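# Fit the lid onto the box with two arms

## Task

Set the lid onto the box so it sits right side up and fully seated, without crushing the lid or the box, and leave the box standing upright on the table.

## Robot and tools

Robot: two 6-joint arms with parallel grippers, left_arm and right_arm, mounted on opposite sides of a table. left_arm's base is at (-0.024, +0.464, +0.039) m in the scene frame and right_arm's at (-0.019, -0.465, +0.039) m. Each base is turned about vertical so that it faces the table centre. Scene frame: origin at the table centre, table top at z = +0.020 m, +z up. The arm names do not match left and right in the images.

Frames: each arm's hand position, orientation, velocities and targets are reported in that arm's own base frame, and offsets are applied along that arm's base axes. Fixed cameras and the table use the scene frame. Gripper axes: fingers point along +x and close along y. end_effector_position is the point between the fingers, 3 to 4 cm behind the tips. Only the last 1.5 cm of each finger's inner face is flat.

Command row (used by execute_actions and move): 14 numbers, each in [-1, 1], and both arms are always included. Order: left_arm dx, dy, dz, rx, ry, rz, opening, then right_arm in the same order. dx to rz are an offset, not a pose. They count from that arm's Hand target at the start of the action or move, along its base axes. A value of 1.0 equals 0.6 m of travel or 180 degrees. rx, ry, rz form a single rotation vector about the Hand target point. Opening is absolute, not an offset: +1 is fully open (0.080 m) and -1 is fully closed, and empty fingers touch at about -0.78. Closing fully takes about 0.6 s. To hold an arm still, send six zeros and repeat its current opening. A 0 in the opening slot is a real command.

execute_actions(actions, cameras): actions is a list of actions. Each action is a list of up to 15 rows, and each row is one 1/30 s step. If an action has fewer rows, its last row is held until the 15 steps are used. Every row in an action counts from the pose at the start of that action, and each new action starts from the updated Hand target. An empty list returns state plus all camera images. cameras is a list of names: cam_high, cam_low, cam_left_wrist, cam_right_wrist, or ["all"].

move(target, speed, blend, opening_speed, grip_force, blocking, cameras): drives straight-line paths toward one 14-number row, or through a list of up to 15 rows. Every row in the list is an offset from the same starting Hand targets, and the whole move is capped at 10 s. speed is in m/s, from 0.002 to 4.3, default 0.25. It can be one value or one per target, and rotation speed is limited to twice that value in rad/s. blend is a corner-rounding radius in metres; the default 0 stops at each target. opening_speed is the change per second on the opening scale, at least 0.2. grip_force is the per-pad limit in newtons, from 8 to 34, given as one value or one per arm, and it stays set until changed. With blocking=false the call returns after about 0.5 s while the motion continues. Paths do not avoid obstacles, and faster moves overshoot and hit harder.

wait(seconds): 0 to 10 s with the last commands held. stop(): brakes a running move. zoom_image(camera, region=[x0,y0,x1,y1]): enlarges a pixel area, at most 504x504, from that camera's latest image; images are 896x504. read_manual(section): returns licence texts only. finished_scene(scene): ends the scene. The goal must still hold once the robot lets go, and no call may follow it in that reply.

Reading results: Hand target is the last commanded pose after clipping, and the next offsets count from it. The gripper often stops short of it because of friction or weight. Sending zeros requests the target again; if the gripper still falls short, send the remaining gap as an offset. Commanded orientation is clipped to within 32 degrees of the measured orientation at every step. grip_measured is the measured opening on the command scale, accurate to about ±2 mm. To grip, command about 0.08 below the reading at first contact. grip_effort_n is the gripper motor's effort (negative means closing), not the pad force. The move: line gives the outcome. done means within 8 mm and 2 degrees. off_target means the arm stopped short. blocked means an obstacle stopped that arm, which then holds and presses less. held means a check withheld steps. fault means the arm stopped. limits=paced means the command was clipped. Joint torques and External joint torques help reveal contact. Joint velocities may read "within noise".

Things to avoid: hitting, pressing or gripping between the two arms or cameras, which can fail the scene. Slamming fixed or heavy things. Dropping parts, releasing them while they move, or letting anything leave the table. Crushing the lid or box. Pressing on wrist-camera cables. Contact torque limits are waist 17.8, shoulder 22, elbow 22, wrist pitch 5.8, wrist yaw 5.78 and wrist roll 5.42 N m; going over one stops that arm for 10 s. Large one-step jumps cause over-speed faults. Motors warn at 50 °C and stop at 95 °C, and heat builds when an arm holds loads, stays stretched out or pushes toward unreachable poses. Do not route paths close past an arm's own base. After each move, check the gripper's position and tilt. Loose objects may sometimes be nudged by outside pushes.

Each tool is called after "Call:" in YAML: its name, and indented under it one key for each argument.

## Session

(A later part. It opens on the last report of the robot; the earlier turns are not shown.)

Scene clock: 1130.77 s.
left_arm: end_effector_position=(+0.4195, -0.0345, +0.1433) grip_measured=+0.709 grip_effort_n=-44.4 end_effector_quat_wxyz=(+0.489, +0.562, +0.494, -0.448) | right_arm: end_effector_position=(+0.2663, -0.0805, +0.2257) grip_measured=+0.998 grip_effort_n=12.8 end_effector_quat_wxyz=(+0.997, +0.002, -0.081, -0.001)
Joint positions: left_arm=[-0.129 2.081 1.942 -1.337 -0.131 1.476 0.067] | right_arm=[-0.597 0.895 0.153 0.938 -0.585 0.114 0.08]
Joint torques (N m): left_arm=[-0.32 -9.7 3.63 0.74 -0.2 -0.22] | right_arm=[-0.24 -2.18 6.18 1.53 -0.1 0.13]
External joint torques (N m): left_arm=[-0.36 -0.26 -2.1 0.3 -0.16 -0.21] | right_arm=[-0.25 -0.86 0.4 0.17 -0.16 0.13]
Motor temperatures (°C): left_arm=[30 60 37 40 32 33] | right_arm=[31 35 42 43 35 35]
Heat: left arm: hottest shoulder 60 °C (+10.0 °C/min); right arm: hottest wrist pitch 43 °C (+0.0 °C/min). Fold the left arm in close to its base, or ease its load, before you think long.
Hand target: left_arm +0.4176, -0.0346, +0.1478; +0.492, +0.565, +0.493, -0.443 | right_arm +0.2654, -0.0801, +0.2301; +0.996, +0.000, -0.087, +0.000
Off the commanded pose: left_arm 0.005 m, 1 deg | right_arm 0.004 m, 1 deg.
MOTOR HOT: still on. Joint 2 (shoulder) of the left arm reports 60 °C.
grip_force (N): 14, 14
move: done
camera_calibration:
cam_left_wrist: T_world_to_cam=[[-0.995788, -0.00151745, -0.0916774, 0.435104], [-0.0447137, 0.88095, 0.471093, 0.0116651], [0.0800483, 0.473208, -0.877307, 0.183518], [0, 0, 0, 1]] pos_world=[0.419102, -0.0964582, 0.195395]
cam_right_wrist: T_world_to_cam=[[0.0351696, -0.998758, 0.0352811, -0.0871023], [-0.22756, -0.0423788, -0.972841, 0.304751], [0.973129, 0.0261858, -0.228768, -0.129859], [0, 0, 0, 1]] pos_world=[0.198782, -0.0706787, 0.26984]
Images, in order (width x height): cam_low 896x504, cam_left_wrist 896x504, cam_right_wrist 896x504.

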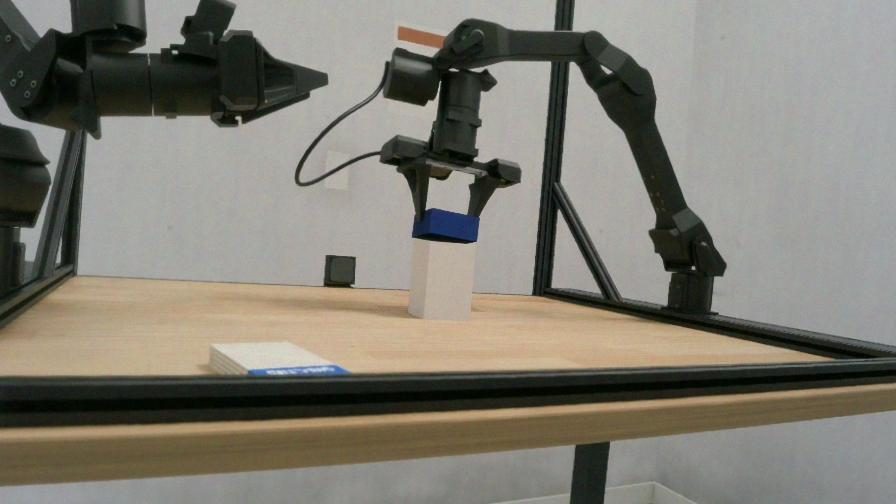

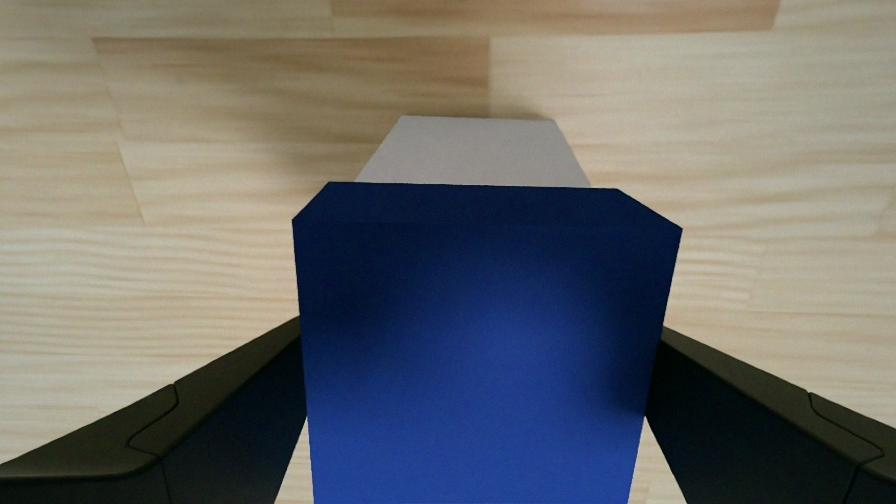

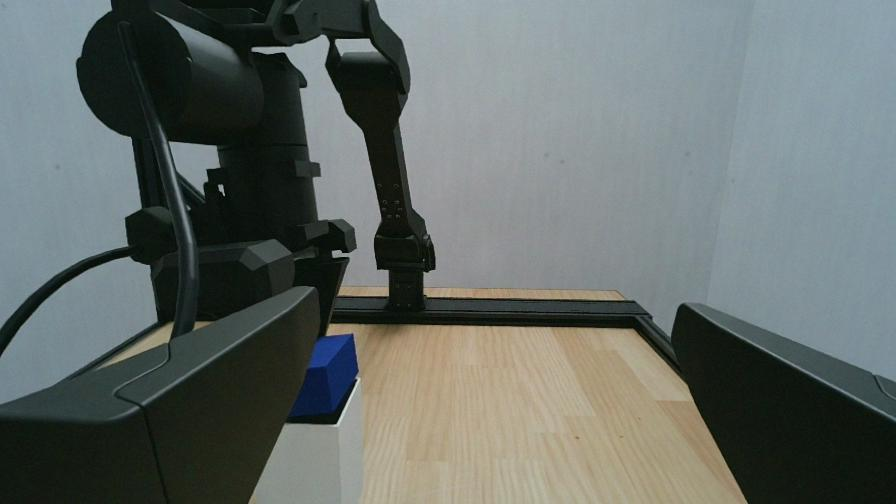

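Call:
move:
  target:
    - [0.0067,0.0083,0,0,0,0,0.58, 0,0,0,0,0,0, 1]
    - [0.0147,0.016,-0.0242,-0.0389,0.0389,0,0.58, 0,0,0,0,0,0, 1]
  speed: 0.05
  cameras: ["cam_low", "cam_left_wrist"]

Call:
zoom_image:
  camera: "cam_low"
  region: [390, 190, 500, 330]

Call:
zoom_image:
  camera: "cam_left_wrist"
  region: [290, 110, 650, 240]

Scene clock: 1161.67 s.
left_arm: end_effector_position=(+0.4241, -0.0254, +0.1403) grip_measured=+0.709 grip_effort_n=-44.4 end_effector_quat_wxyz=(+0.498, +0.509, +0.491, -0.501) | right_arm: end_effector_position=(+0.2663, -0.0805, +0.2257) grip_measured=+0.998 grip_effort_n=12.3 end_effector_quat_wxyz=(+0.997, +0.002, -0.081, -0.001)
Joint positions: left_arm=[-0.061 2.188 2.105 -1.474 -0.002 1.532 0.067] | right_arm=[-0.597 0.895 0.153 0.938 -0.585 0.114 0.08]
Joint torques (N m): left_arm=[0.17 -6.07 5.31 0.36 0.19 0.16] | right_arm=[-0.28 -2.08 6.1 1.51 -0.12 0.1]
External joint torques (N m): left_arm=[0.2 3.87 -0.2 0.08 0.15 0.16] | right_arm=[-0.27 -0.78 0.34 0.16 -0.18 0.1]
Motor temperatures (°C): left_arm=[30 59 37 41 32 33] | right_arm=[31 35 42 43 35 35]
Heat: left arm: hottest shoulder 59 °C (+8.0 °C/min); right arm: hottest wrist pitch 43 °C (+0.0 °C/min). Fold the left arm in close to its base, or ease its load, before you think long.
Hand target: left_arm +0.4264, -0.0250, +0.1334; +0.494, +0.506, +0.494, -0.506 | right_arm +0.2654, -0.0801, +0.2301; +0.996, +0.000, -0.087, +0.000
Off the commanded pose: left_arm 0.007 m, 1 deg | right_arm 0.004 m, 1 deg.
MOTOR HOT: still on. Joint 2 (shoulder) of the left arm reports 59 °C.
grip_force (N): 14, 14
move: done
camera_calibration:
cam_left_wrist: T_world_to_cam=[[-0.999923, -0.0114986, 0.00463963, 0.427573], [-0.00898743, 0.929911, 0.367676, 0.00584182], [-0.00854218, 0.367606, -0.929942, 0.218392], [0, 0, 0, 1]] pos_world=[0.429458, -0.0807982, 0.198961]
Images, in order (width x height): cam_low 896x504, cam_left_wrist 896x504.

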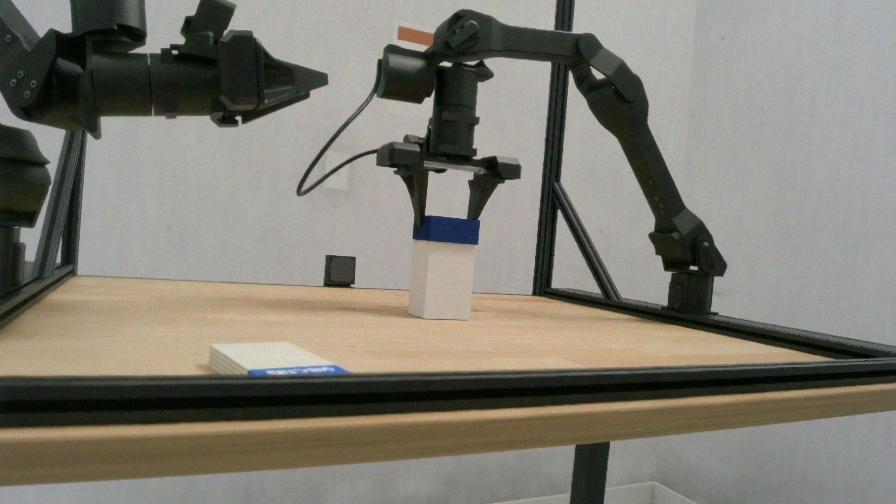

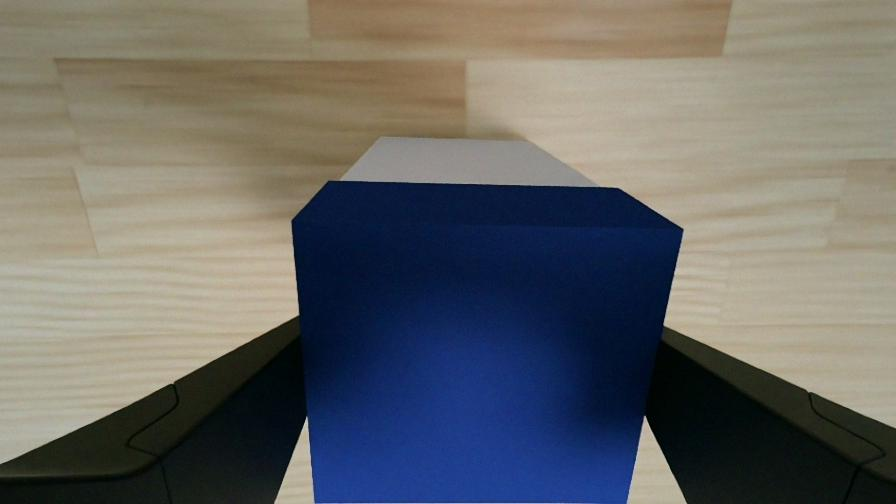

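Scaled by 3.600 from the camera's 896x504 image, which has a finer 1280x720 frame.

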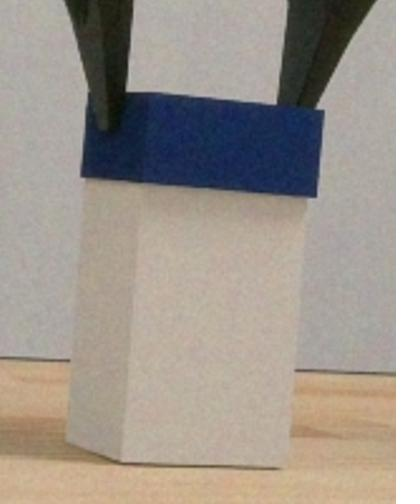

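Scaled by 1.400 from the camera's 896x504 image, which has a finer 1280x720 frame.

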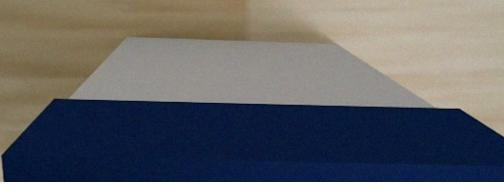

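Call:
move:
  target:
    - [0.0035,0,0,0,0,0,0.58, 0,0,0,0,0,0, 1]
    - [0.0035,-0.003,0,0,0,0,0.58, 0,0,0,0,0,0, 1]
    - [0.0035,0.003,0,0,0,0,0.58, 0,0,0,0,0,0, 1]
  speed: 0.03
  cameras: ["cam_low", "cam_left_wrist"]

Call:
zoom_image:
  camera: "cam_low"
  region: [390, 190, 500, 330]

Call:
zoom_image:
  camera: "cam_left_wrist"
  region: [290, 110, 650, 240]

Scene clock: 1187.57 s.
left_arm: end_effector_position=(+0.4250, -0.0237, +0.1401) grip_measured=+0.709 grip_effort_n=-44.4 end_effector_quat_wxyz=(+0.496, +0.508, +0.493, -0.503) | right_arm: end_effector_position=(+0.2663, -0.0805, +0.2257) grip_measured=+0.998 grip_effort_n=12.8 end_effector_quat_wxyz=(+0.997, +0.002, -0.081, -0.001)
Joint positions: left_arm=[-0.056 2.199 2.122 -1.486 -0.002 1.537 0.067] | right_arm=[-0.597 0.895 0.153 0.938 -0.585 0.114 0.08]
Joint torques (N m): left_arm=[0.29 -6.24 5.29 0.76 0.17 0.11] | right_arm=[-0.21 -2.16 6.1 1.51 -0.11 0.09]
External joint torques (N m): left_arm=[0.27 3.65 -0.17 0.47 0.12 0.11] | right_arm=[-0.22 -0.85 0.35 0.16 -0.17 0.08]
Motor temperatures (°C): left_arm=[30 53 38 40 32 33] | right_arm=[31 34 42 43 35 35]
Heat: left arm: hottest shoulder 53 °C (-6.0 °C/min); right arm: hottest wrist pitch 43 °C (+0.0 °C/min). Fold the left arm in close to its base, or ease its load, before you think long.
Hand target: left_arm +0.4285, -0.0232, +0.1333; +0.494, +0.506, +0.494, -0.506 | right_arm +0.2654, -0.0801, +0.2301; +0.996, +0.000, -0.087, +0.000
Off the commanded pose: left_arm 0.008 m, 0 deg | right_arm 0.004 m, 1 deg.
MOTOR HOT: still on. Joint 2 (shoulder) of the left arm reports 53 °C.
grip_force (N): 14, 14
move: done
camera_calibration:
cam_left_wrist: T_world_to_cam=[[-0.999889, -0.0103165, 0.0107737, 0.427657], [-0.00563709, 0.930042, 0.36741, 0.00296029], [-0.0138104, 0.367309, -0.929997, 0.219856], [0, 0, 0, 1]] pos_world=[0.430662, -0.0790962, 0.19877]
Images, in order (width x height): cam_low 896x504, cam_left_wrist 896x504.

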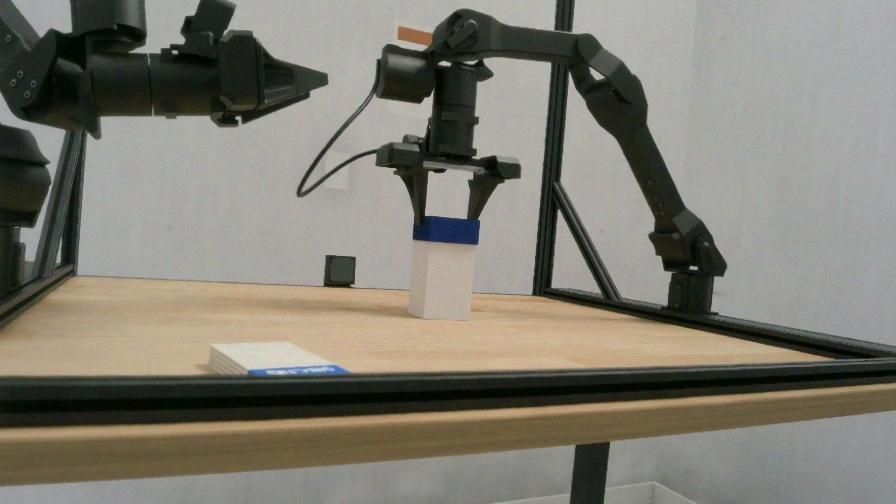

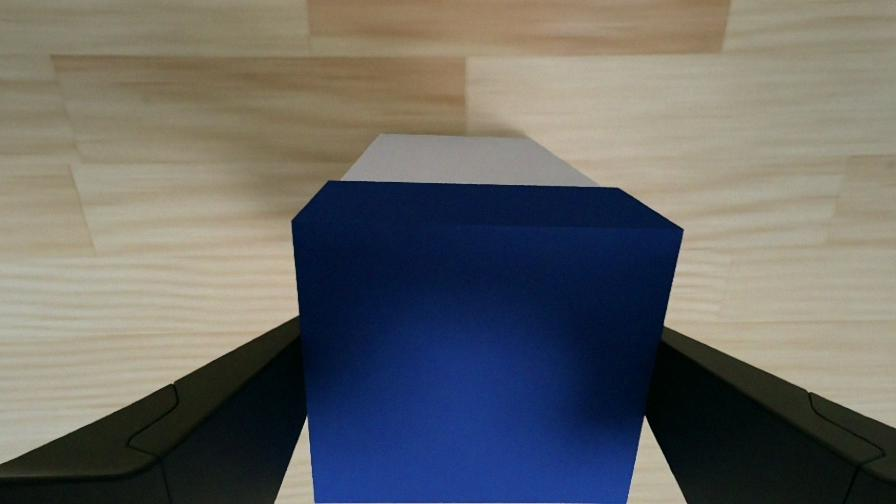

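Scaled by 3.600 from the camera's 896x504 image, which has a finer 1280x720 frame.

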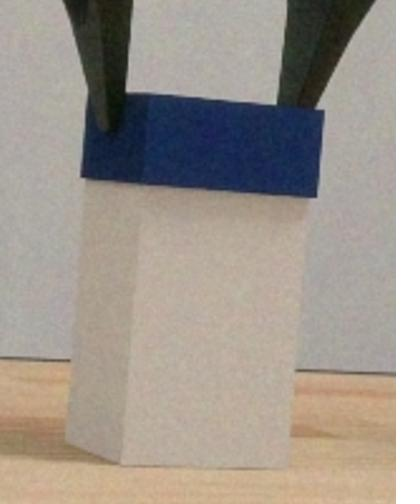

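Scaled by 1.400 from the camera's 896x504 image, which has a finer 1280x720 frame.

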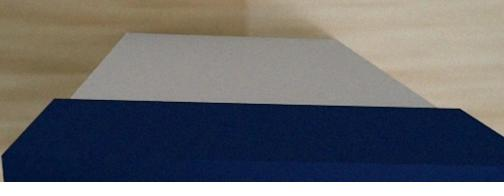

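Call:
move:
  target:
    - [-0.0142,-0.003,0.0187,0,0,0,0.58, 0,0,0,0,0,0, 1]
    - [-0.0055,-0.007,0.018,0,0,0,0.58, 0,0,0,0,0,0, 1]
    - [-0.0055,-0.007,0.0,0,0,0,0.58, 0,0,0,0,0,0, 1]
  speed: 0.04
  cameras: ["cam_low", "cam_left_wrist"]

Call:
zoom_image:
  camera: "cam_low"
  region: [390, 190, 500, 330]

Call:
zoom_image:
  camera: "cam_left_wrist"
  region: [290, 110, 650, 240]

Scene clock: 1214.07 s.
left_arm: end_effector_position=(+0.4265, -0.0264, +0.1398) grip_measured=+0.709 grip_effort_n=-44.4 end_effector_quat_wxyz=(+0.497, +0.511, +0.490, -0.502) | right_arm: end_effector_position=(+0.2663, -0.0805, +0.2257) grip_measured=+0.998 grip_effort_n=12.8 end_effector_quat_wxyz=(+0.997, +0.002, -0.081, -0.001)
Joint positions: left_arm=[-0.062 2.199 2.121 -1.478 -0.002 1.535 0.067] | right_arm=[-0.597 0.895 0.153 0.938 -0.585 0.114 0.08]
Joint torques (N m): left_arm=[-0.18 -7.79 2.86 0.84 0.17 -0.19] | right_arm=[-0.16 -2.27 6.17 1.57 -0.14 0.12]
External joint torques (N m): left_arm=[-0.19 2.25 -2.7 0.52 0.12 -0.19] | right_arm=[-0.15 -0.97 0.42 0.22 -0.2 0.11]
Heat: left arm: hottest shoulder 52 °C (-7.1 °C/min); right arm: hottest wrist pitch 44 °C (+1.0 °C/min). Fold the left arm in close to its base, or ease its load, before you think long.
Hand target: left_arm +0.4252, -0.0275, +0.1334; +0.494, +0.506, +0.494, -0.506 | right_arm +0.2654, -0.0801, +0.2301; +0.996, +0.000, -0.087, +0.000
Off the commanded pose: left_arm 0.007 m, 1 deg | right_arm 0.004 m, 1 deg.
MOTOR HOT: still on. Joint 2 (shoulder) of the left arm reports 52 °C.
grip_force (N): 14, 14
move: done
camera_calibration:
cam_left_wrist: T_world_to_cam=[[-0.999973, -0.00647887, 0.0035719, 0.430206], [-0.00471442, 0.930111, 0.367249, 0.0051874], [-0.00570162, 0.367222, -0.930116, 0.217178], [0, 0, 0, 1]] pos_world=[0.431457, -0.0817902, 0.198559]
Images, in order (width x height): cam_low 896x504, cam_left_wrist 896x504.

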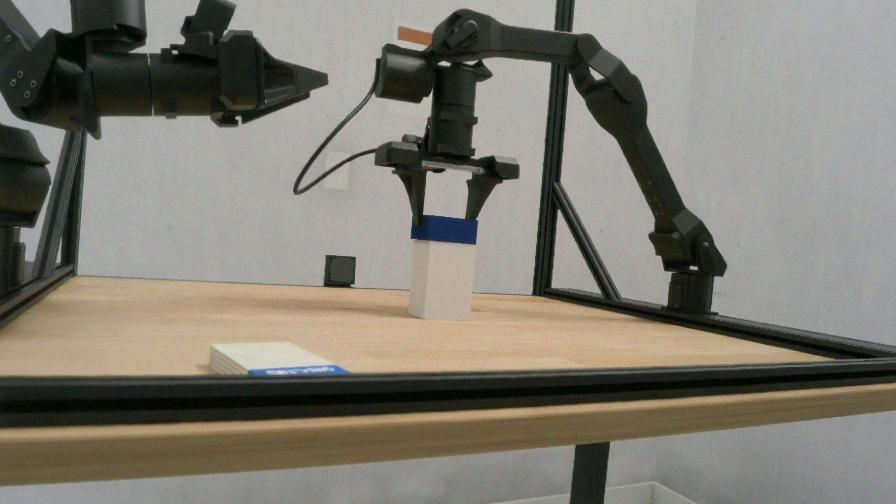

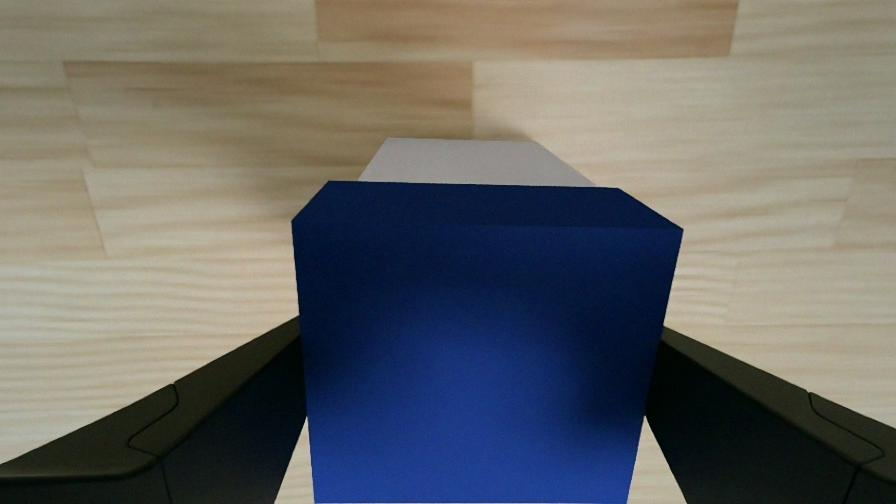

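Scaled by 3.600 from the camera's 896x504 image, which has a finer 1280x720 frame.

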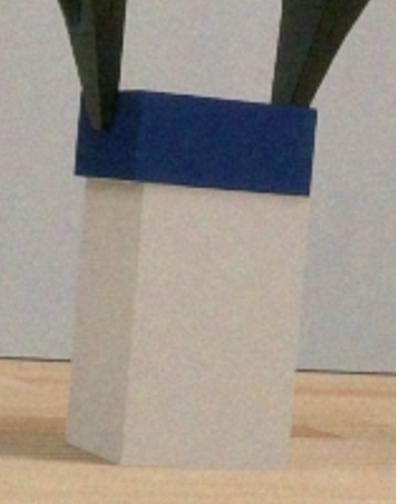

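Scaled by 1.400 from the camera's 896x504 image, which has a finer 1280x720 frame.

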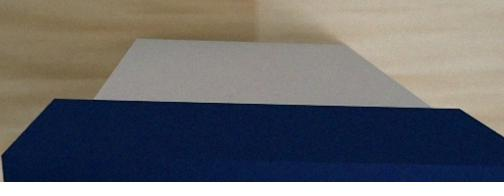

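Call:
move:
  target:
    - [0,0,0.0133,0,0,0,0.58, 0,0,0,0,0,0, 1]
    - [-0.0178,-0.01,0.0368,0.0389,-0.0389,0,0.58, 0,0,0,0,0,0, 1]
    - [-0.0178,-0.01,0.0235,0.0389,-0.0389,0,0.58, 0,0,0,0,0,0, 1]
  speed: 0.05
  cameras: ["cam_low", "cam_left_wrist"]

Call:
zoom_image:
  camera: "cam_low"
  region: [390, 190, 500, 330]

Call:
zoom_image:
  camera: "cam_left_wrist"
  region: [290, 110, 650, 240]

Scene clock: 1298.27 s.
left_arm: end_effector_position=(+0.4164, -0.0337, +0.1428) grip_measured=+0.709 grip_effort_n=-44.4 end_effector_quat_wxyz=(+0.488, +0.562, +0.494, -0.448) | right_arm: end_effector_position=(+0.2663, -0.0805, +0.2257) grip_measured=+0.998 grip_effort_n=12.8 end_effector_quat_wxyz=(+0.997, +0.002, -0.081, -0.001)
Joint positions: left_arm=[-0.128 2.067 1.918 -1.328 -0.131 1.477 0.067] | right_arm=[-0.597 0.895 0.153 0.938 -0.585 0.114 0.08]
Joint torques (N m): left_arm=[-0.14 -9.74 3.75 0.76 -0.19 -0.22] | right_arm=[-0.2 -2.22 6.03 1.5 -0.11 0.13]
External joint torques (N m): left_arm=[-0.22 -0.29 -2.04 0.31 -0.15 -0.22] | right_arm=[-0.2 -0.93 0.28 0.15 -0.17 0.13]
Motor temperatures (°C): left_arm=[29 56 36 41 32 33] | right_arm=[31 34 42 44 34 34]
Heat: left arm: hottest shoulder 56 °C (+2.0 °C/min); right arm: hottest wrist pitch 44 °C (+0.0 °C/min). Fold the left arm in close to its base, or ease its load, before you think long.
Hand target: left_arm +0.4145, -0.0335, +0.1474; +0.491, +0.565, +0.493, -0.443 | right_arm +0.2654, -0.0801, +0.2301; +0.996, +0.000, -0.087, +0.000
Off the commanded pose: left_arm 0.005 m, 1 deg | right_arm 0.004 m, 1 deg.
MOTOR HOT: still on. Joint 2 (shoulder) of the left arm reports 56 °C.
grip_force (N): 14, 14
move: done
camera_calibration:
cam_left_wrist: T_world_to_cam=[[-0.995807, -0.000702984, -0.0914754, 0.432019], [-0.0439104, 0.880911, 0.471241, 0.0106011], [0.0802504, 0.473282, -0.877248, 0.182813], [0, 0, 0, 1]] pos_world=[0.416002, -0.095557, 0.194896]
Images, in order (width x height): cam_low 896x504, cam_left_wrist 896x504.

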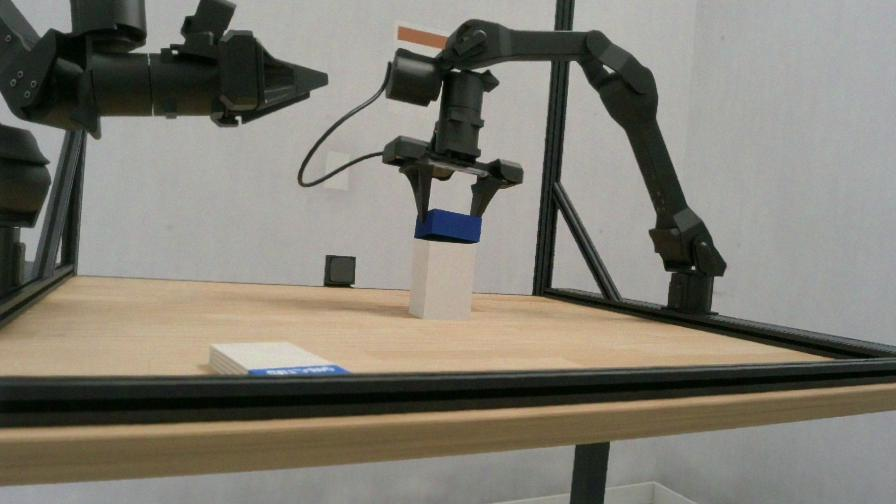

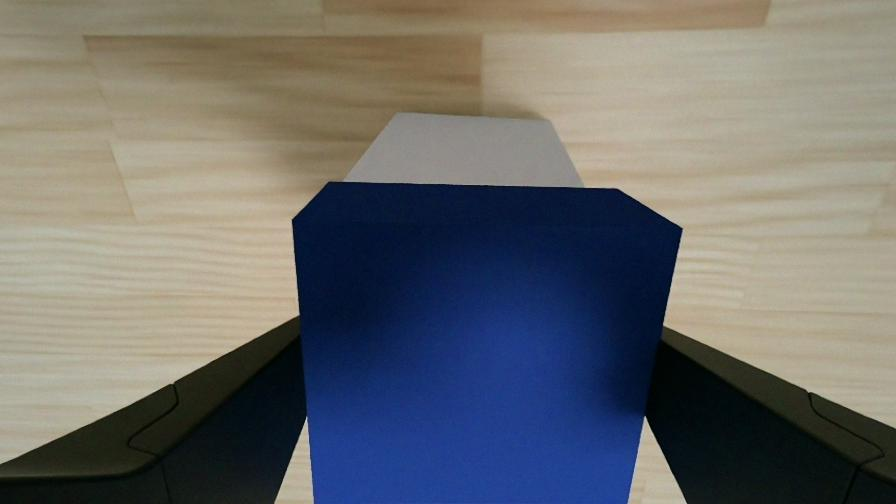

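Scaled by 3.600 from the camera's 896x504 image, which has a finer 1280x720 frame.

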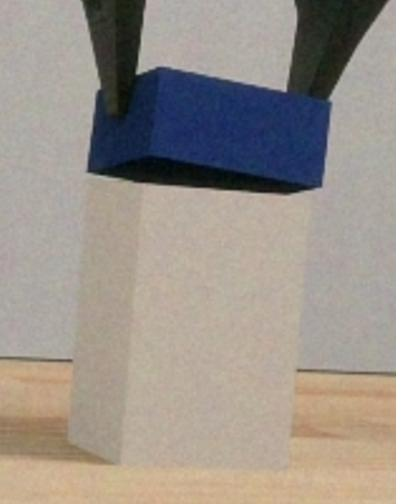

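Scaled by 1.400 from the camera's 896x504 image, which has a finer 1280x720 frame.

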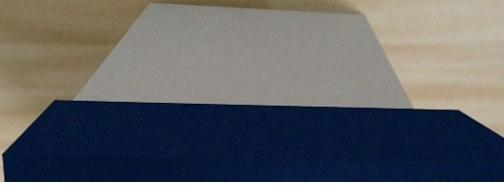

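Call:
move:
  target:
    - [0.01,0,0,0,0,0,0.58, 0,0,0,0,0,0, 1]
  speed: 0.03
  cameras: []

Call:
move:
  target:
    - [0,0.014,0,0,0,0,0.58, 0,0,0,0,0,0, 1]
  speed: 0.03
  cameras: ["cam_low", "cam_left_wrist"]

Call:
zoom_image:
  camera: "cam_low"
  region: [390, 190, 500, 330]

Call:
zoom_image:
  camera: "cam_left_wrist"
  region: [290, 110, 650, 240]

Scene clock: 1313.30 s.
left_arm: end_effector_position=(+0.4179, -0.0339, +0.1474) grip_measured=+0.709 grip_effort_n=-44.4 end_effector_quat_wxyz=(+0.491, +0.564, +0.492, -0.446) | right_arm: end_effector_position=(+0.2663, -0.0805, +0.2257) grip_measured=+0.998 grip_effort_n=12.8 end_effector_quat_wxyz=(+0.997, +0.002, -0.081, -0.001)
Joint positions: left_arm=[-0.128 2.067 1.936 -1.336 -0.131 1.477 0.067] | right_arm=[-0.597 0.895 0.153 0.938 -0.585 0.114 0.08]
Joint torques (N m): left_arm=[0.01 -6.93 5.99 0.43 -0.19 -0.14] | right_arm=[-0.38 -2.15 6.1 1.45 -0.08 0.16]
External joint torques (N m): left_arm=[-0.01 2.35 0.3 -0.02 -0.16 -0.13] | right_arm=[-0.37 -0.84 0.31 0.09 -0.15 0.16]
Motor temperatures (°C): left_arm=[29 57 37 40 32 33] | right_arm=[31 34 42 44 34 34]
Heat: left arm: hottest shoulder 57 °C (+3.0 °C/min); right arm: hottest wrist pitch 44 °C (+0.0 °C/min). Fold the left arm in close to its base, or ease its load, before you think long.
Hand target: left_arm +0.4205, -0.0335, +0.1475; +0.492, +0.565, +0.493, -0.443 | right_arm +0.2654, -0.0801, +0.2301; +0.996, +0.000, -0.087, +0.000
Off the commanded pose: left_arm 0.003 m, 0 deg | right_arm 0.004 m, 1 deg.
MOTOR HOT: still on. Joint 2 (shoulder) of the left arm reports 57 °C.
grip_force (N): 14, 14
move: done
No camera images: "cameras" was empty.

Scene clock: 1314.07 s.
left_arm: end_effector_position=(+0.4187, -0.0259, +0.1475) grip_measured=+0.709 grip_effort_n=-44.4 end_effector_quat_wxyz=(+0.492, +0.563, +0.494, -0.444) | right_arm: end_effector_position=(+0.2663, -0.0805, +0.2257) grip_measured=+0.998 grip_effort_n=12.8 end_effector_quat_wxyz=(+0.997, +0.002, -0.081, -0.001)
Joint positions: left_arm=[-0.109 2.067 1.936 -1.335 -0.131 1.49 0.067] | right_arm=[-0.597 0.895 0.153 0.938 -0.585 0.114 0.08]
Joint torques (N m): left_arm=[0.25 -7.44 5.31 0.75 -0.1 0.15] | right_arm=[-0.51 -2.17 6.2 1.49 -0.12 0.17]
External joint torques (N m): left_arm=[0.39 1.94 -0.45 0.28 -0.08 0.15] | right_arm=[-0.54 -0.85 0.43 0.12 -0.17 0.17]
Motor temperatures (°C): left_arm=[29 57 37 40 32 33] | right_arm=[31 34 42 44 34 34]
Heat: left arm: hottest shoulder 57 °C (+3.0 °C/min); right arm: hottest wrist pitch 44 °C (+0.0 °C/min). Fold the left arm in close to its base, or ease its load, before you think long.
Hand target: left_arm +0.4205, -0.0250, +0.1475; +0.492, +0.565, +0.493, -0.443 | right_arm +0.2654, -0.0801, +0.2301; +0.996, +0.000, -0.087, +0.000
Off the commanded pose: left_arm 0.002 m, 0 deg | right_arm 0.004 m, 1 deg.
MOTOR HOT: still on. Joint 2 (shoulder) of the left arm reports 57 °C.
grip_force (N): 14, 14
move: done
camera_calibration:
cam_left_wrist: T_world_to_cam=[[-0.994953, -0.00695365, -0.100105, 0.435546], [-0.0535483, 0.880473, 0.471062, 0.00579574], [0.0848639, 0.474045, -0.876402, 0.180981], [0, 0, 0, 1]] pos_world=[0.418299, -0.0878672, 0.199482]
Images, in order (width x height): cam_low 896x504, cam_left_wrist 896x504.

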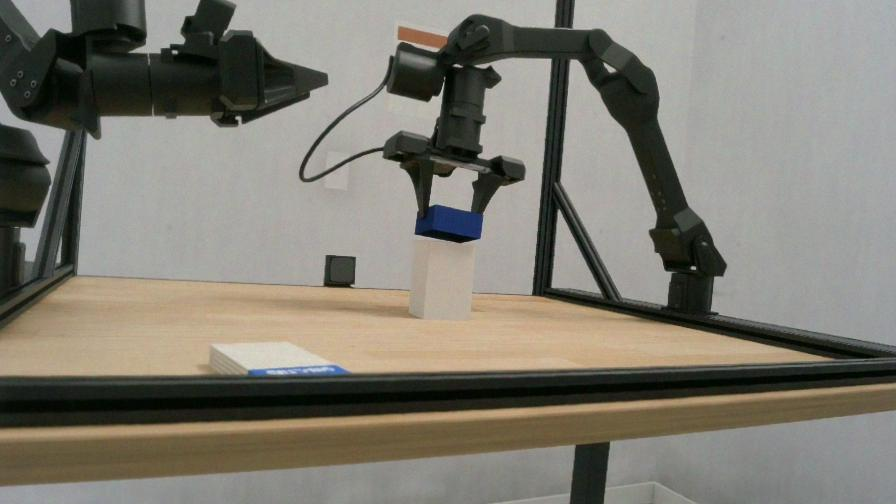

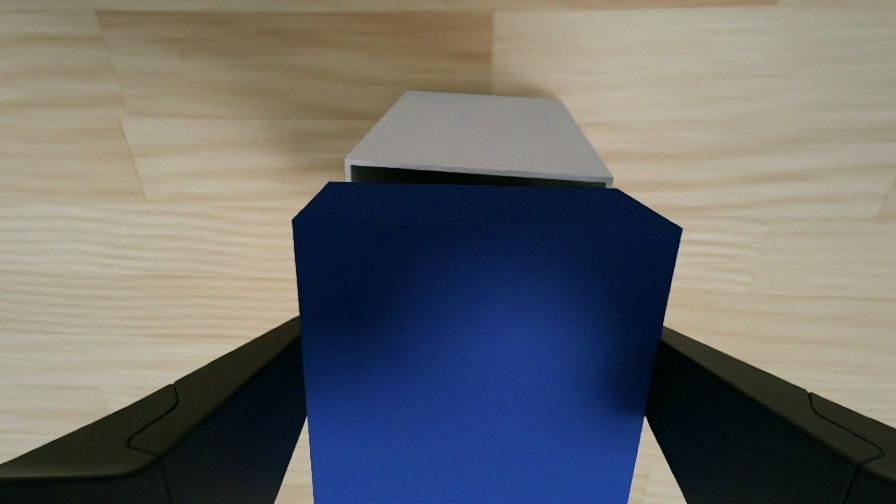

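Scaled by 3.600 from the camera's 896x504 image, which has a finer 1280x720 frame.

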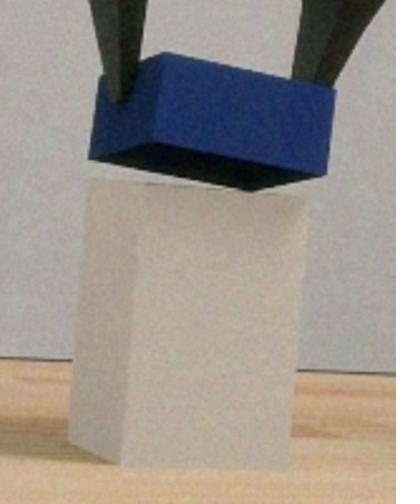

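Scaled by 1.400 from the camera's 896x504 image, which has a finer 1280x720 frame.

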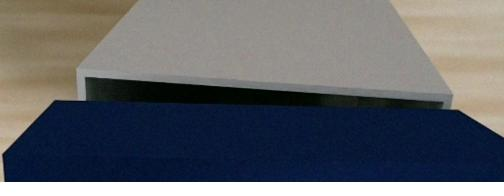

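Call:
move:
  target:
    - [-0.0108,-0.0133,0.0092,0,0,0,0.58, 0,0,0,0,0,0, 1]
    - [-0.0108,-0.0133,-0.005,0,0,0,0.58, 0,0,0,0,0,0, 1]
    - [0.0018,-0.0045,-0.0117,0,0,0,0.58, 0,0,0,0,0,0, 1]
    - [0.0095,0.0025,-0.0258,-0.0389,0.0389,0,0.58, 0,0,0,0,0,0, 1]
  speed: 0.05
  cameras: ["cam_low", "cam_left_wrist"]

Call:
zoom_image:
  camera: "cam_low"
  region: [390, 190, 500, 330]

Call:
zoom_image:
  camera: "cam_left_wrist"
  region: [290, 110, 650, 240]

Scene clock: 1355.37 s.
left_arm: end_effector_position=(+0.4242, -0.0240, +0.1353) grip_measured=+0.709 grip_effort_n=-44.4 end_effector_quat_wxyz=(+0.495, +0.508, +0.494, -0.503) | right_arm: end_effector_position=(+0.2663, -0.0805, +0.2257) grip_measured=+0.998 grip_effort_n=12.8 end_effector_quat_wxyz=(+0.997, +0.002, -0.081, -0.001)
Joint positions: left_arm=[-0.058 2.192 2.092 -1.464 -0.004 1.535 0.067] | right_arm=[-0.597 0.895 0.153 0.938 -0.585 0.114 0.08]
Joint torques (N m): left_arm=[0.33 -6.82 5.73 0.11 0.25 0.16] | right_arm=[-0.28 -2.2 6.07 1.53 -0.16 0.09]
External joint torques (N m): left_arm=[0.35 3.19 0.17 -0.19 0.2 0.16] | right_arm=[-0.29 -0.88 0.28 0.16 -0.21 0.09]
Heat: left arm: hottest shoulder 54 °C (-1.0 °C/min); right arm: hottest wrist pitch 44 °C (+0.0 °C/min). Fold the left arm in close to its base, or ease its load, before you think long.
Hand target: left_arm +0.4263, -0.0236, +0.1321; +0.494, +0.506, +0.494, -0.506 | right_arm +0.2654, -0.0801, +0.2301; +0.996, +0.000, -0.087, +0.000
Off the commanded pose: left_arm 0.004 m, 0 deg | right_arm 0.004 m, 1 deg.
MOTOR HOT: still on. Joint 2 (shoulder) of the left arm reports 54 °C.
grip_force (N): 14, 14
move: done
camera_calibration:
cam_left_wrist: T_world_to_cam=[[-0.999869, -0.0111474, 0.0117239, 0.426648], [-0.00602557, 0.929173, 0.369595, 0.00480465], [-0.0150135, 0.369476, -0.929119, 0.215956], [0, 0, 0, 1]] pos_world=[0.429863, -0.079499, 0.193871]
Images, in order (width x height): cam_low 896x504, cam_left_wrist 896x504.

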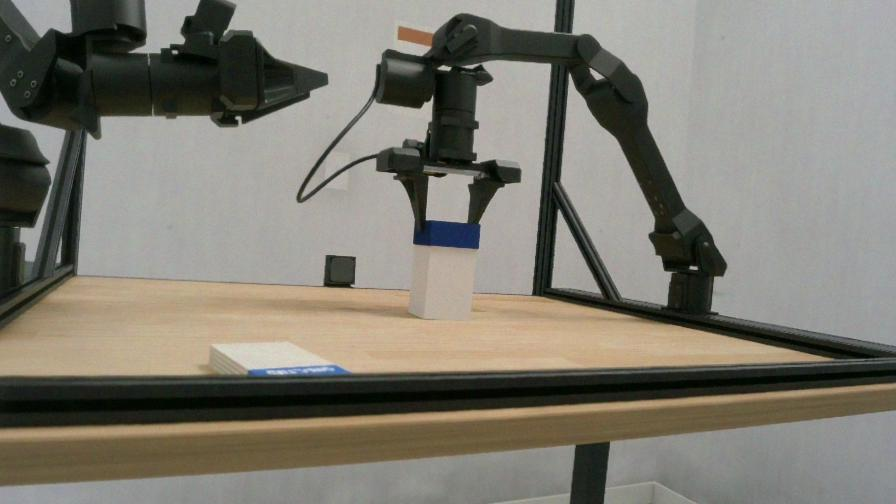

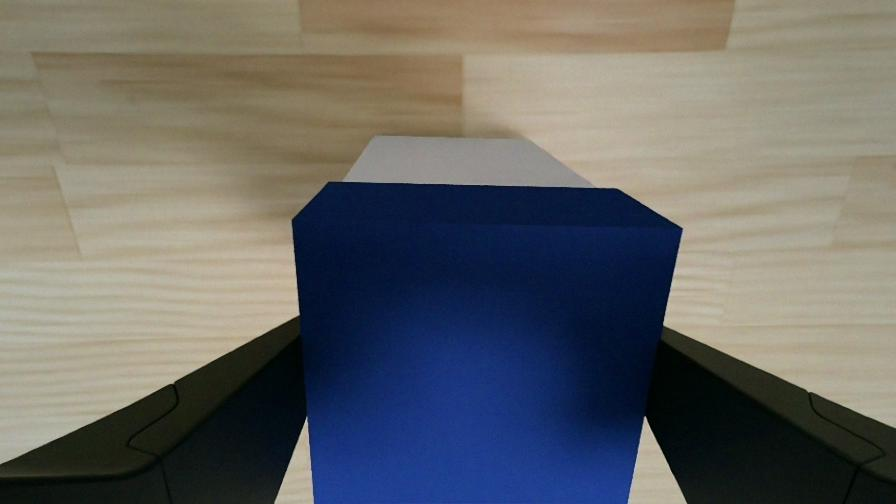

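Scaled by 3.600 from the camera's 896x504 image, which has a finer 1280x720 frame.

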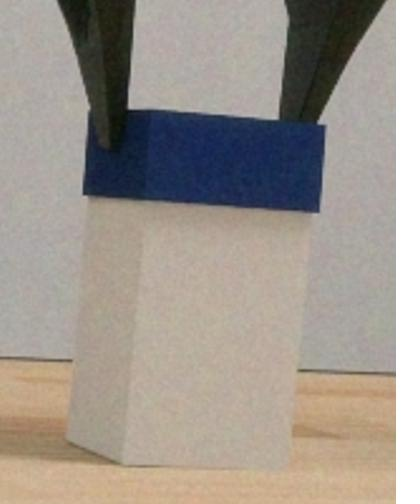

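Scaled by 1.400 from the camera's 896x504 image, which has a finer 1280x720 frame.

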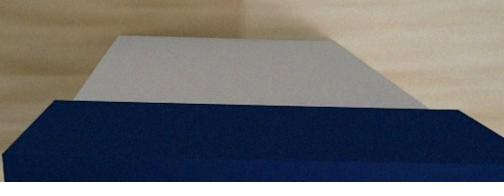

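Call:
move:
  target:
    - [-0.001,0,-0.0333,0,0,0,0.58, 0,0,0,0,0,0, 1]
  speed: 0.04
  cameras: ["cam_low", "cam_left_wrist"]

Call:
zoom_image:
  camera: "cam_low"
  region: [390, 190, 500, 330]

Scene clock: 1375.33 s.
left_arm: end_effector_position=(+0.4266, -0.0241, +0.1160) grip_measured=+0.709 grip_effort_n=-44.4 end_effector_quat_wxyz=(+0.496, +0.509, +0.493, -0.503) | right_arm: end_effector_position=(+0.2663, -0.0805, +0.2257) grip_measured=+0.998 grip_effort_n=12.8 end_effector_quat_wxyz=(+0.997, +0.002, -0.081, -0.001)
Joint positions: left_arm=[-0.058 2.192 2.015 -1.385 -0.004 1.535 0.067] | right_arm=[-0.597 0.895 0.153 0.938 -0.585 0.114 0.08]
Joint torques (N m): left_arm=[0.28 -8.04 3.65 0.68 0.23 0.16] | right_arm=[-0.14 -2.15 6.03 1.49 -0.06 0.13]
External joint torques (N m): left_arm=[0.27 2.06 -2 0.36 0.19 0.16] | right_arm=[-0.15 -0.84 0.25 0.13 -0.12 0.13]
Motor temperatures (°C): left_arm=[29 56 40 40 32 33] | right_arm=[31 34 42 44 34 34]
Heat: left arm: hottest shoulder 56 °C (+0.0 °C/min); right arm: hottest wrist pitch 44 °C (+0.0 °C/min). Fold the left arm in close to its base, or ease its load, before you think long.
Hand target: left_arm +0.4257, -0.0236, +0.1121; +0.494, +0.506, +0.494, -0.506 | right_arm +0.2654, -0.0801, +0.2301; +0.996, +0.000, -0.087, +0.000
Off the commanded pose: left_arm 0.004 m, 1 deg | right_arm 0.004 m, 1 deg.
MOTOR HOT: still on. Joint 2 (shoulder) of the left arm reports 56 °C.
grip_force (N): 14, 14
move: done
camera_calibration:
cam_left_wrist: T_world_to_cam=[[-0.999894, -0.0107412, 0.00984515, 0.429541], [-0.00634371, 0.92921, 0.369499, 0.0122951], [-0.0131171, 0.369397, -0.929179, 0.197314], [0, 0, 0, 1]] pos_world=[0.432162, -0.0796983, 0.174569]
Images, in order (width x height): cam_low 896x504, cam_left_wrist 896x504.

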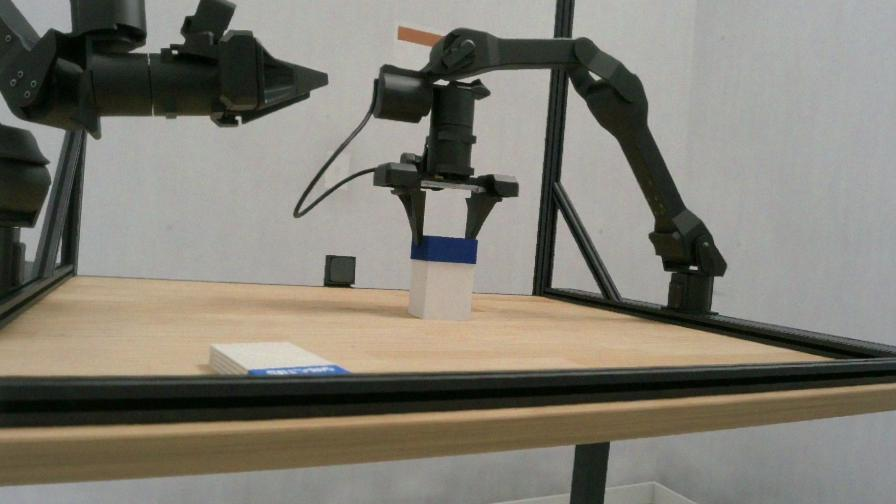

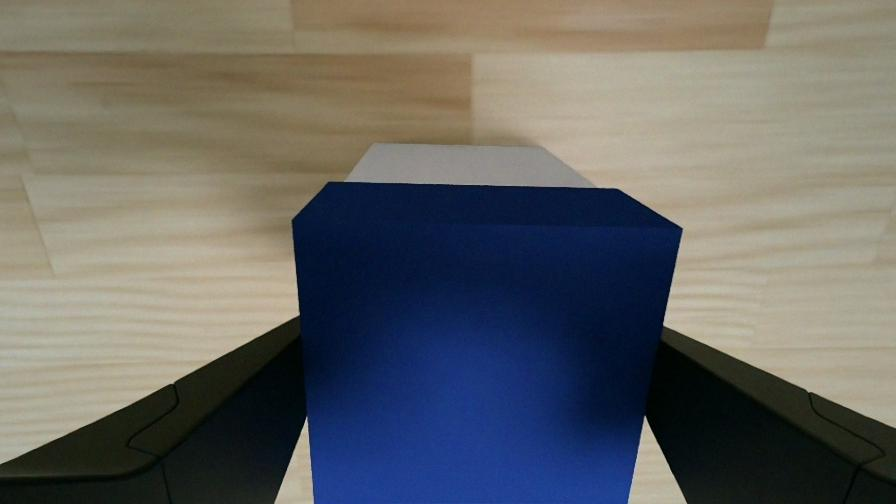

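Scaled by 3.600 from the camera's 896x504 image, which has a finer 1280x720 frame.

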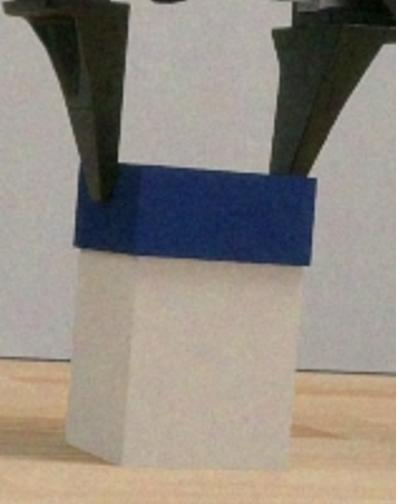

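Call:
move:
  target:
    - [0,0,-0.0133,0,0,0,0.58, 0,0,0,0,0,0, 1]
  speed: 0.04
  cameras: ["cam_low"]

Call:
zoom_image:
  camera: "cam_low"
  region: [390, 190, 500, 330]

Scene clock: 1399.30 s.
left_arm: end_effector_position=(+0.4264, -0.0241, +0.1089) grip_measured=+0.709 grip_effort_n=-44.4 end_effector_quat_wxyz=(+0.495, +0.508, +0.493, -0.503) | right_arm: end_effector_position=(+0.2663, -0.0805, +0.2257) grip_measured=+0.998 grip_effort_n=12.8 end_effector_quat_wxyz=(+0.997, +0.002, -0.081, -0.001)
Joint positions: left_arm=[-0.058 2.192 1.987 -1.359 -0.003 1.536 0.067] | right_arm=[-0.597 0.895 0.153 0.938 -0.585 0.114 0.08]
Joint torques (N m): left_arm=[0.31 -8.23 3.04 1.23 0.21 0.13] | right_arm=[-0.2 -2.15 5.94 1.45 -0.11 0.12]
External joint torques (N m): left_arm=[0.3 1.8 -2.55 0.94 0.16 0.13] | right_arm=[-0.21 -0.81 0.13 0.07 -0.17 0.12]
Motor temperatures (°C): left_arm=[29 59 38 40 32 33] | right_arm=[31 34 43 44 34 34]
Heat: left arm: hottest shoulder 59 °C (+4.0 °C/min); right arm: hottest wrist pitch 44 °C (+0.0 °C/min). Fold the left arm in close to its base, or ease its load, before you think long.
Hand target: left_arm +0.4257, -0.0236, +0.1041; +0.494, +0.506, +0.494, -0.506 | right_arm +0.2654, -0.0801, +0.2301; +0.996, +0.000, -0.087, +0.000
Off the commanded pose: left_arm 0.005 m, 0 deg | right_arm 0.004 m, 1 deg.
MOTOR HOT: still on. Joint 2 (shoulder) of the left arm reports 59 °C.
grip_force (N): 14, 14
move: done
Images, in order (width x height): cam_low 896x504.

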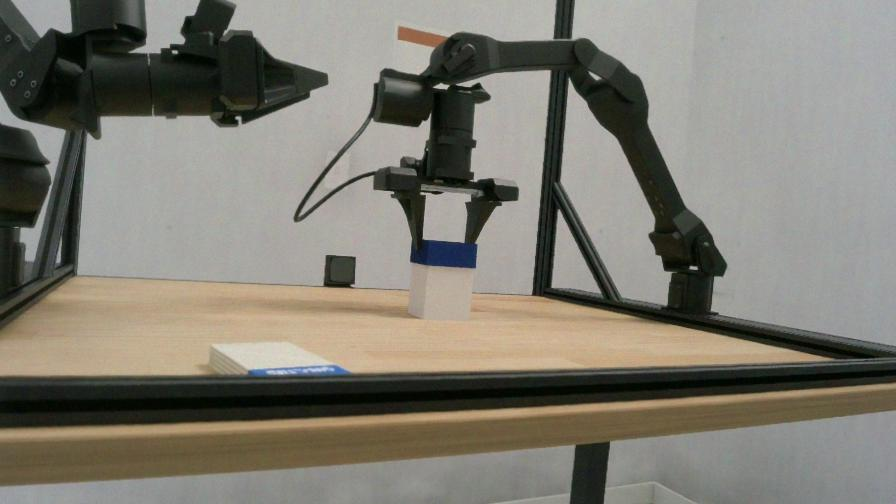

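Scaled by 3.600 from the camera's 896x504 image, which has a finer 1280x720 frame.

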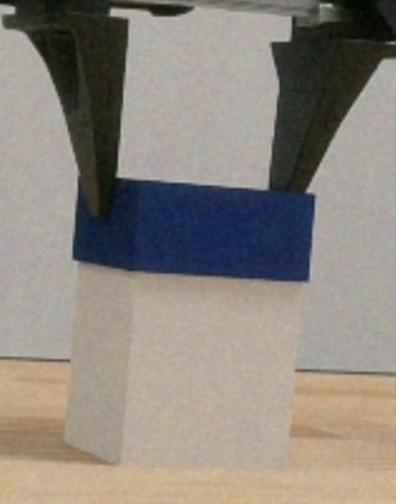

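Call:
move:
  target:
    - [0,0,-0.008,0,0,0,0.58, 0,0,0,0,0,0, 1]
  speed: 0.04
  cameras: ["cam_low"]

Call:
zoom_image:
  camera: "cam_low"
  region: [390, 190, 500, 330]

Scene clock: 1409.90 s.
left_arm: end_effector_position=(+0.4261, -0.0242, +0.1080) grip_measured=+0.709 grip_effort_n=-44.4 end_effector_quat_wxyz=(+0.497, +0.509, +0.492, -0.502) | right_arm: end_effector_position=(+0.2663, -0.0805, +0.2257) grip_measured=+0.998 grip_effort_n=12.8 end_effector_quat_wxyz=(+0.997, +0.002, -0.081, -0.001)
Joint positions: left_arm=[-0.058 2.183 1.97 -1.344 -0.002 1.536 0.067] | right_arm=[-0.597 0.895 0.153 0.938 -0.585 0.114 0.08]
Joint torques (N m): left_arm=[0.27 -7.33 2.75 1.59 0.18 0.13] | right_arm=[-0.3 -2.25 6.2 1.52 -0.13 0.14]
External joint torques (N m): left_arm=[0.29 2.63 -2.84 1.29 0.13 0.13] | right_arm=[-0.31 -0.92 0.4 0.15 -0.19 0.13]
Motor temperatures (°C): left_arm=[29 60 37 41 32 33] | right_arm=[31 34 43 44 34 34]
Heat: left arm: hottest shoulder 60 °C (+6.0 °C/min); right arm: hottest wrist pitch 44 °C (+0.0 °C/min). Fold the left arm in close to its base, or ease its load, before you think long.
Hand target: left_arm +0.4257, -0.0237, +0.0993; +0.494, +0.506, +0.494, -0.506 | right_arm +0.2654, -0.0801, +0.2301; +0.996, +0.000, -0.087, +0.000
Off the commanded pose: left_arm 0.009 m, 1 deg | right_arm 0.004 m, 1 deg.
MOTOR HOT: still on. Joint 2 (shoulder) of the left arm reports 60 °C.
grip_force (N): 14, 14
move: off_target (left_arm)
Images, in order (width x height): cam_low 896x504.

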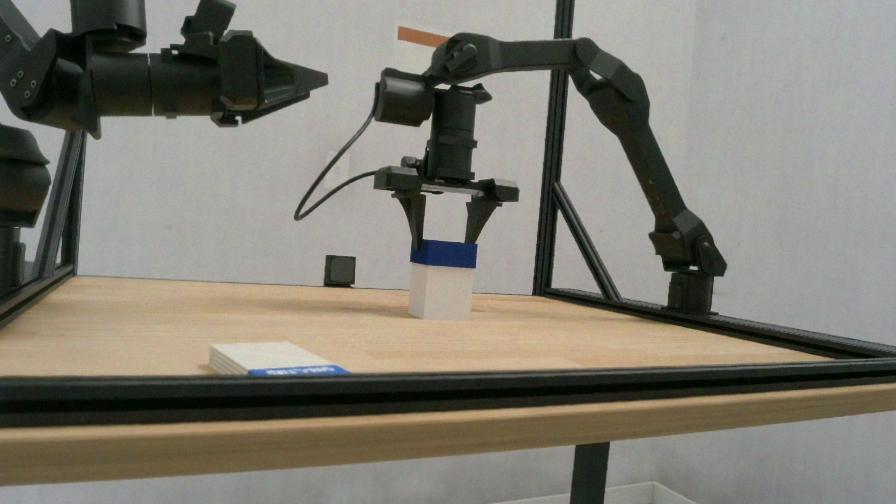

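Scaled by 3.600 from the camera's 896x504 image, which has a finer 1280x720 frame.

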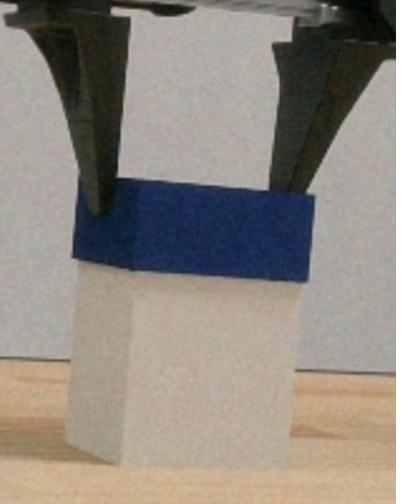

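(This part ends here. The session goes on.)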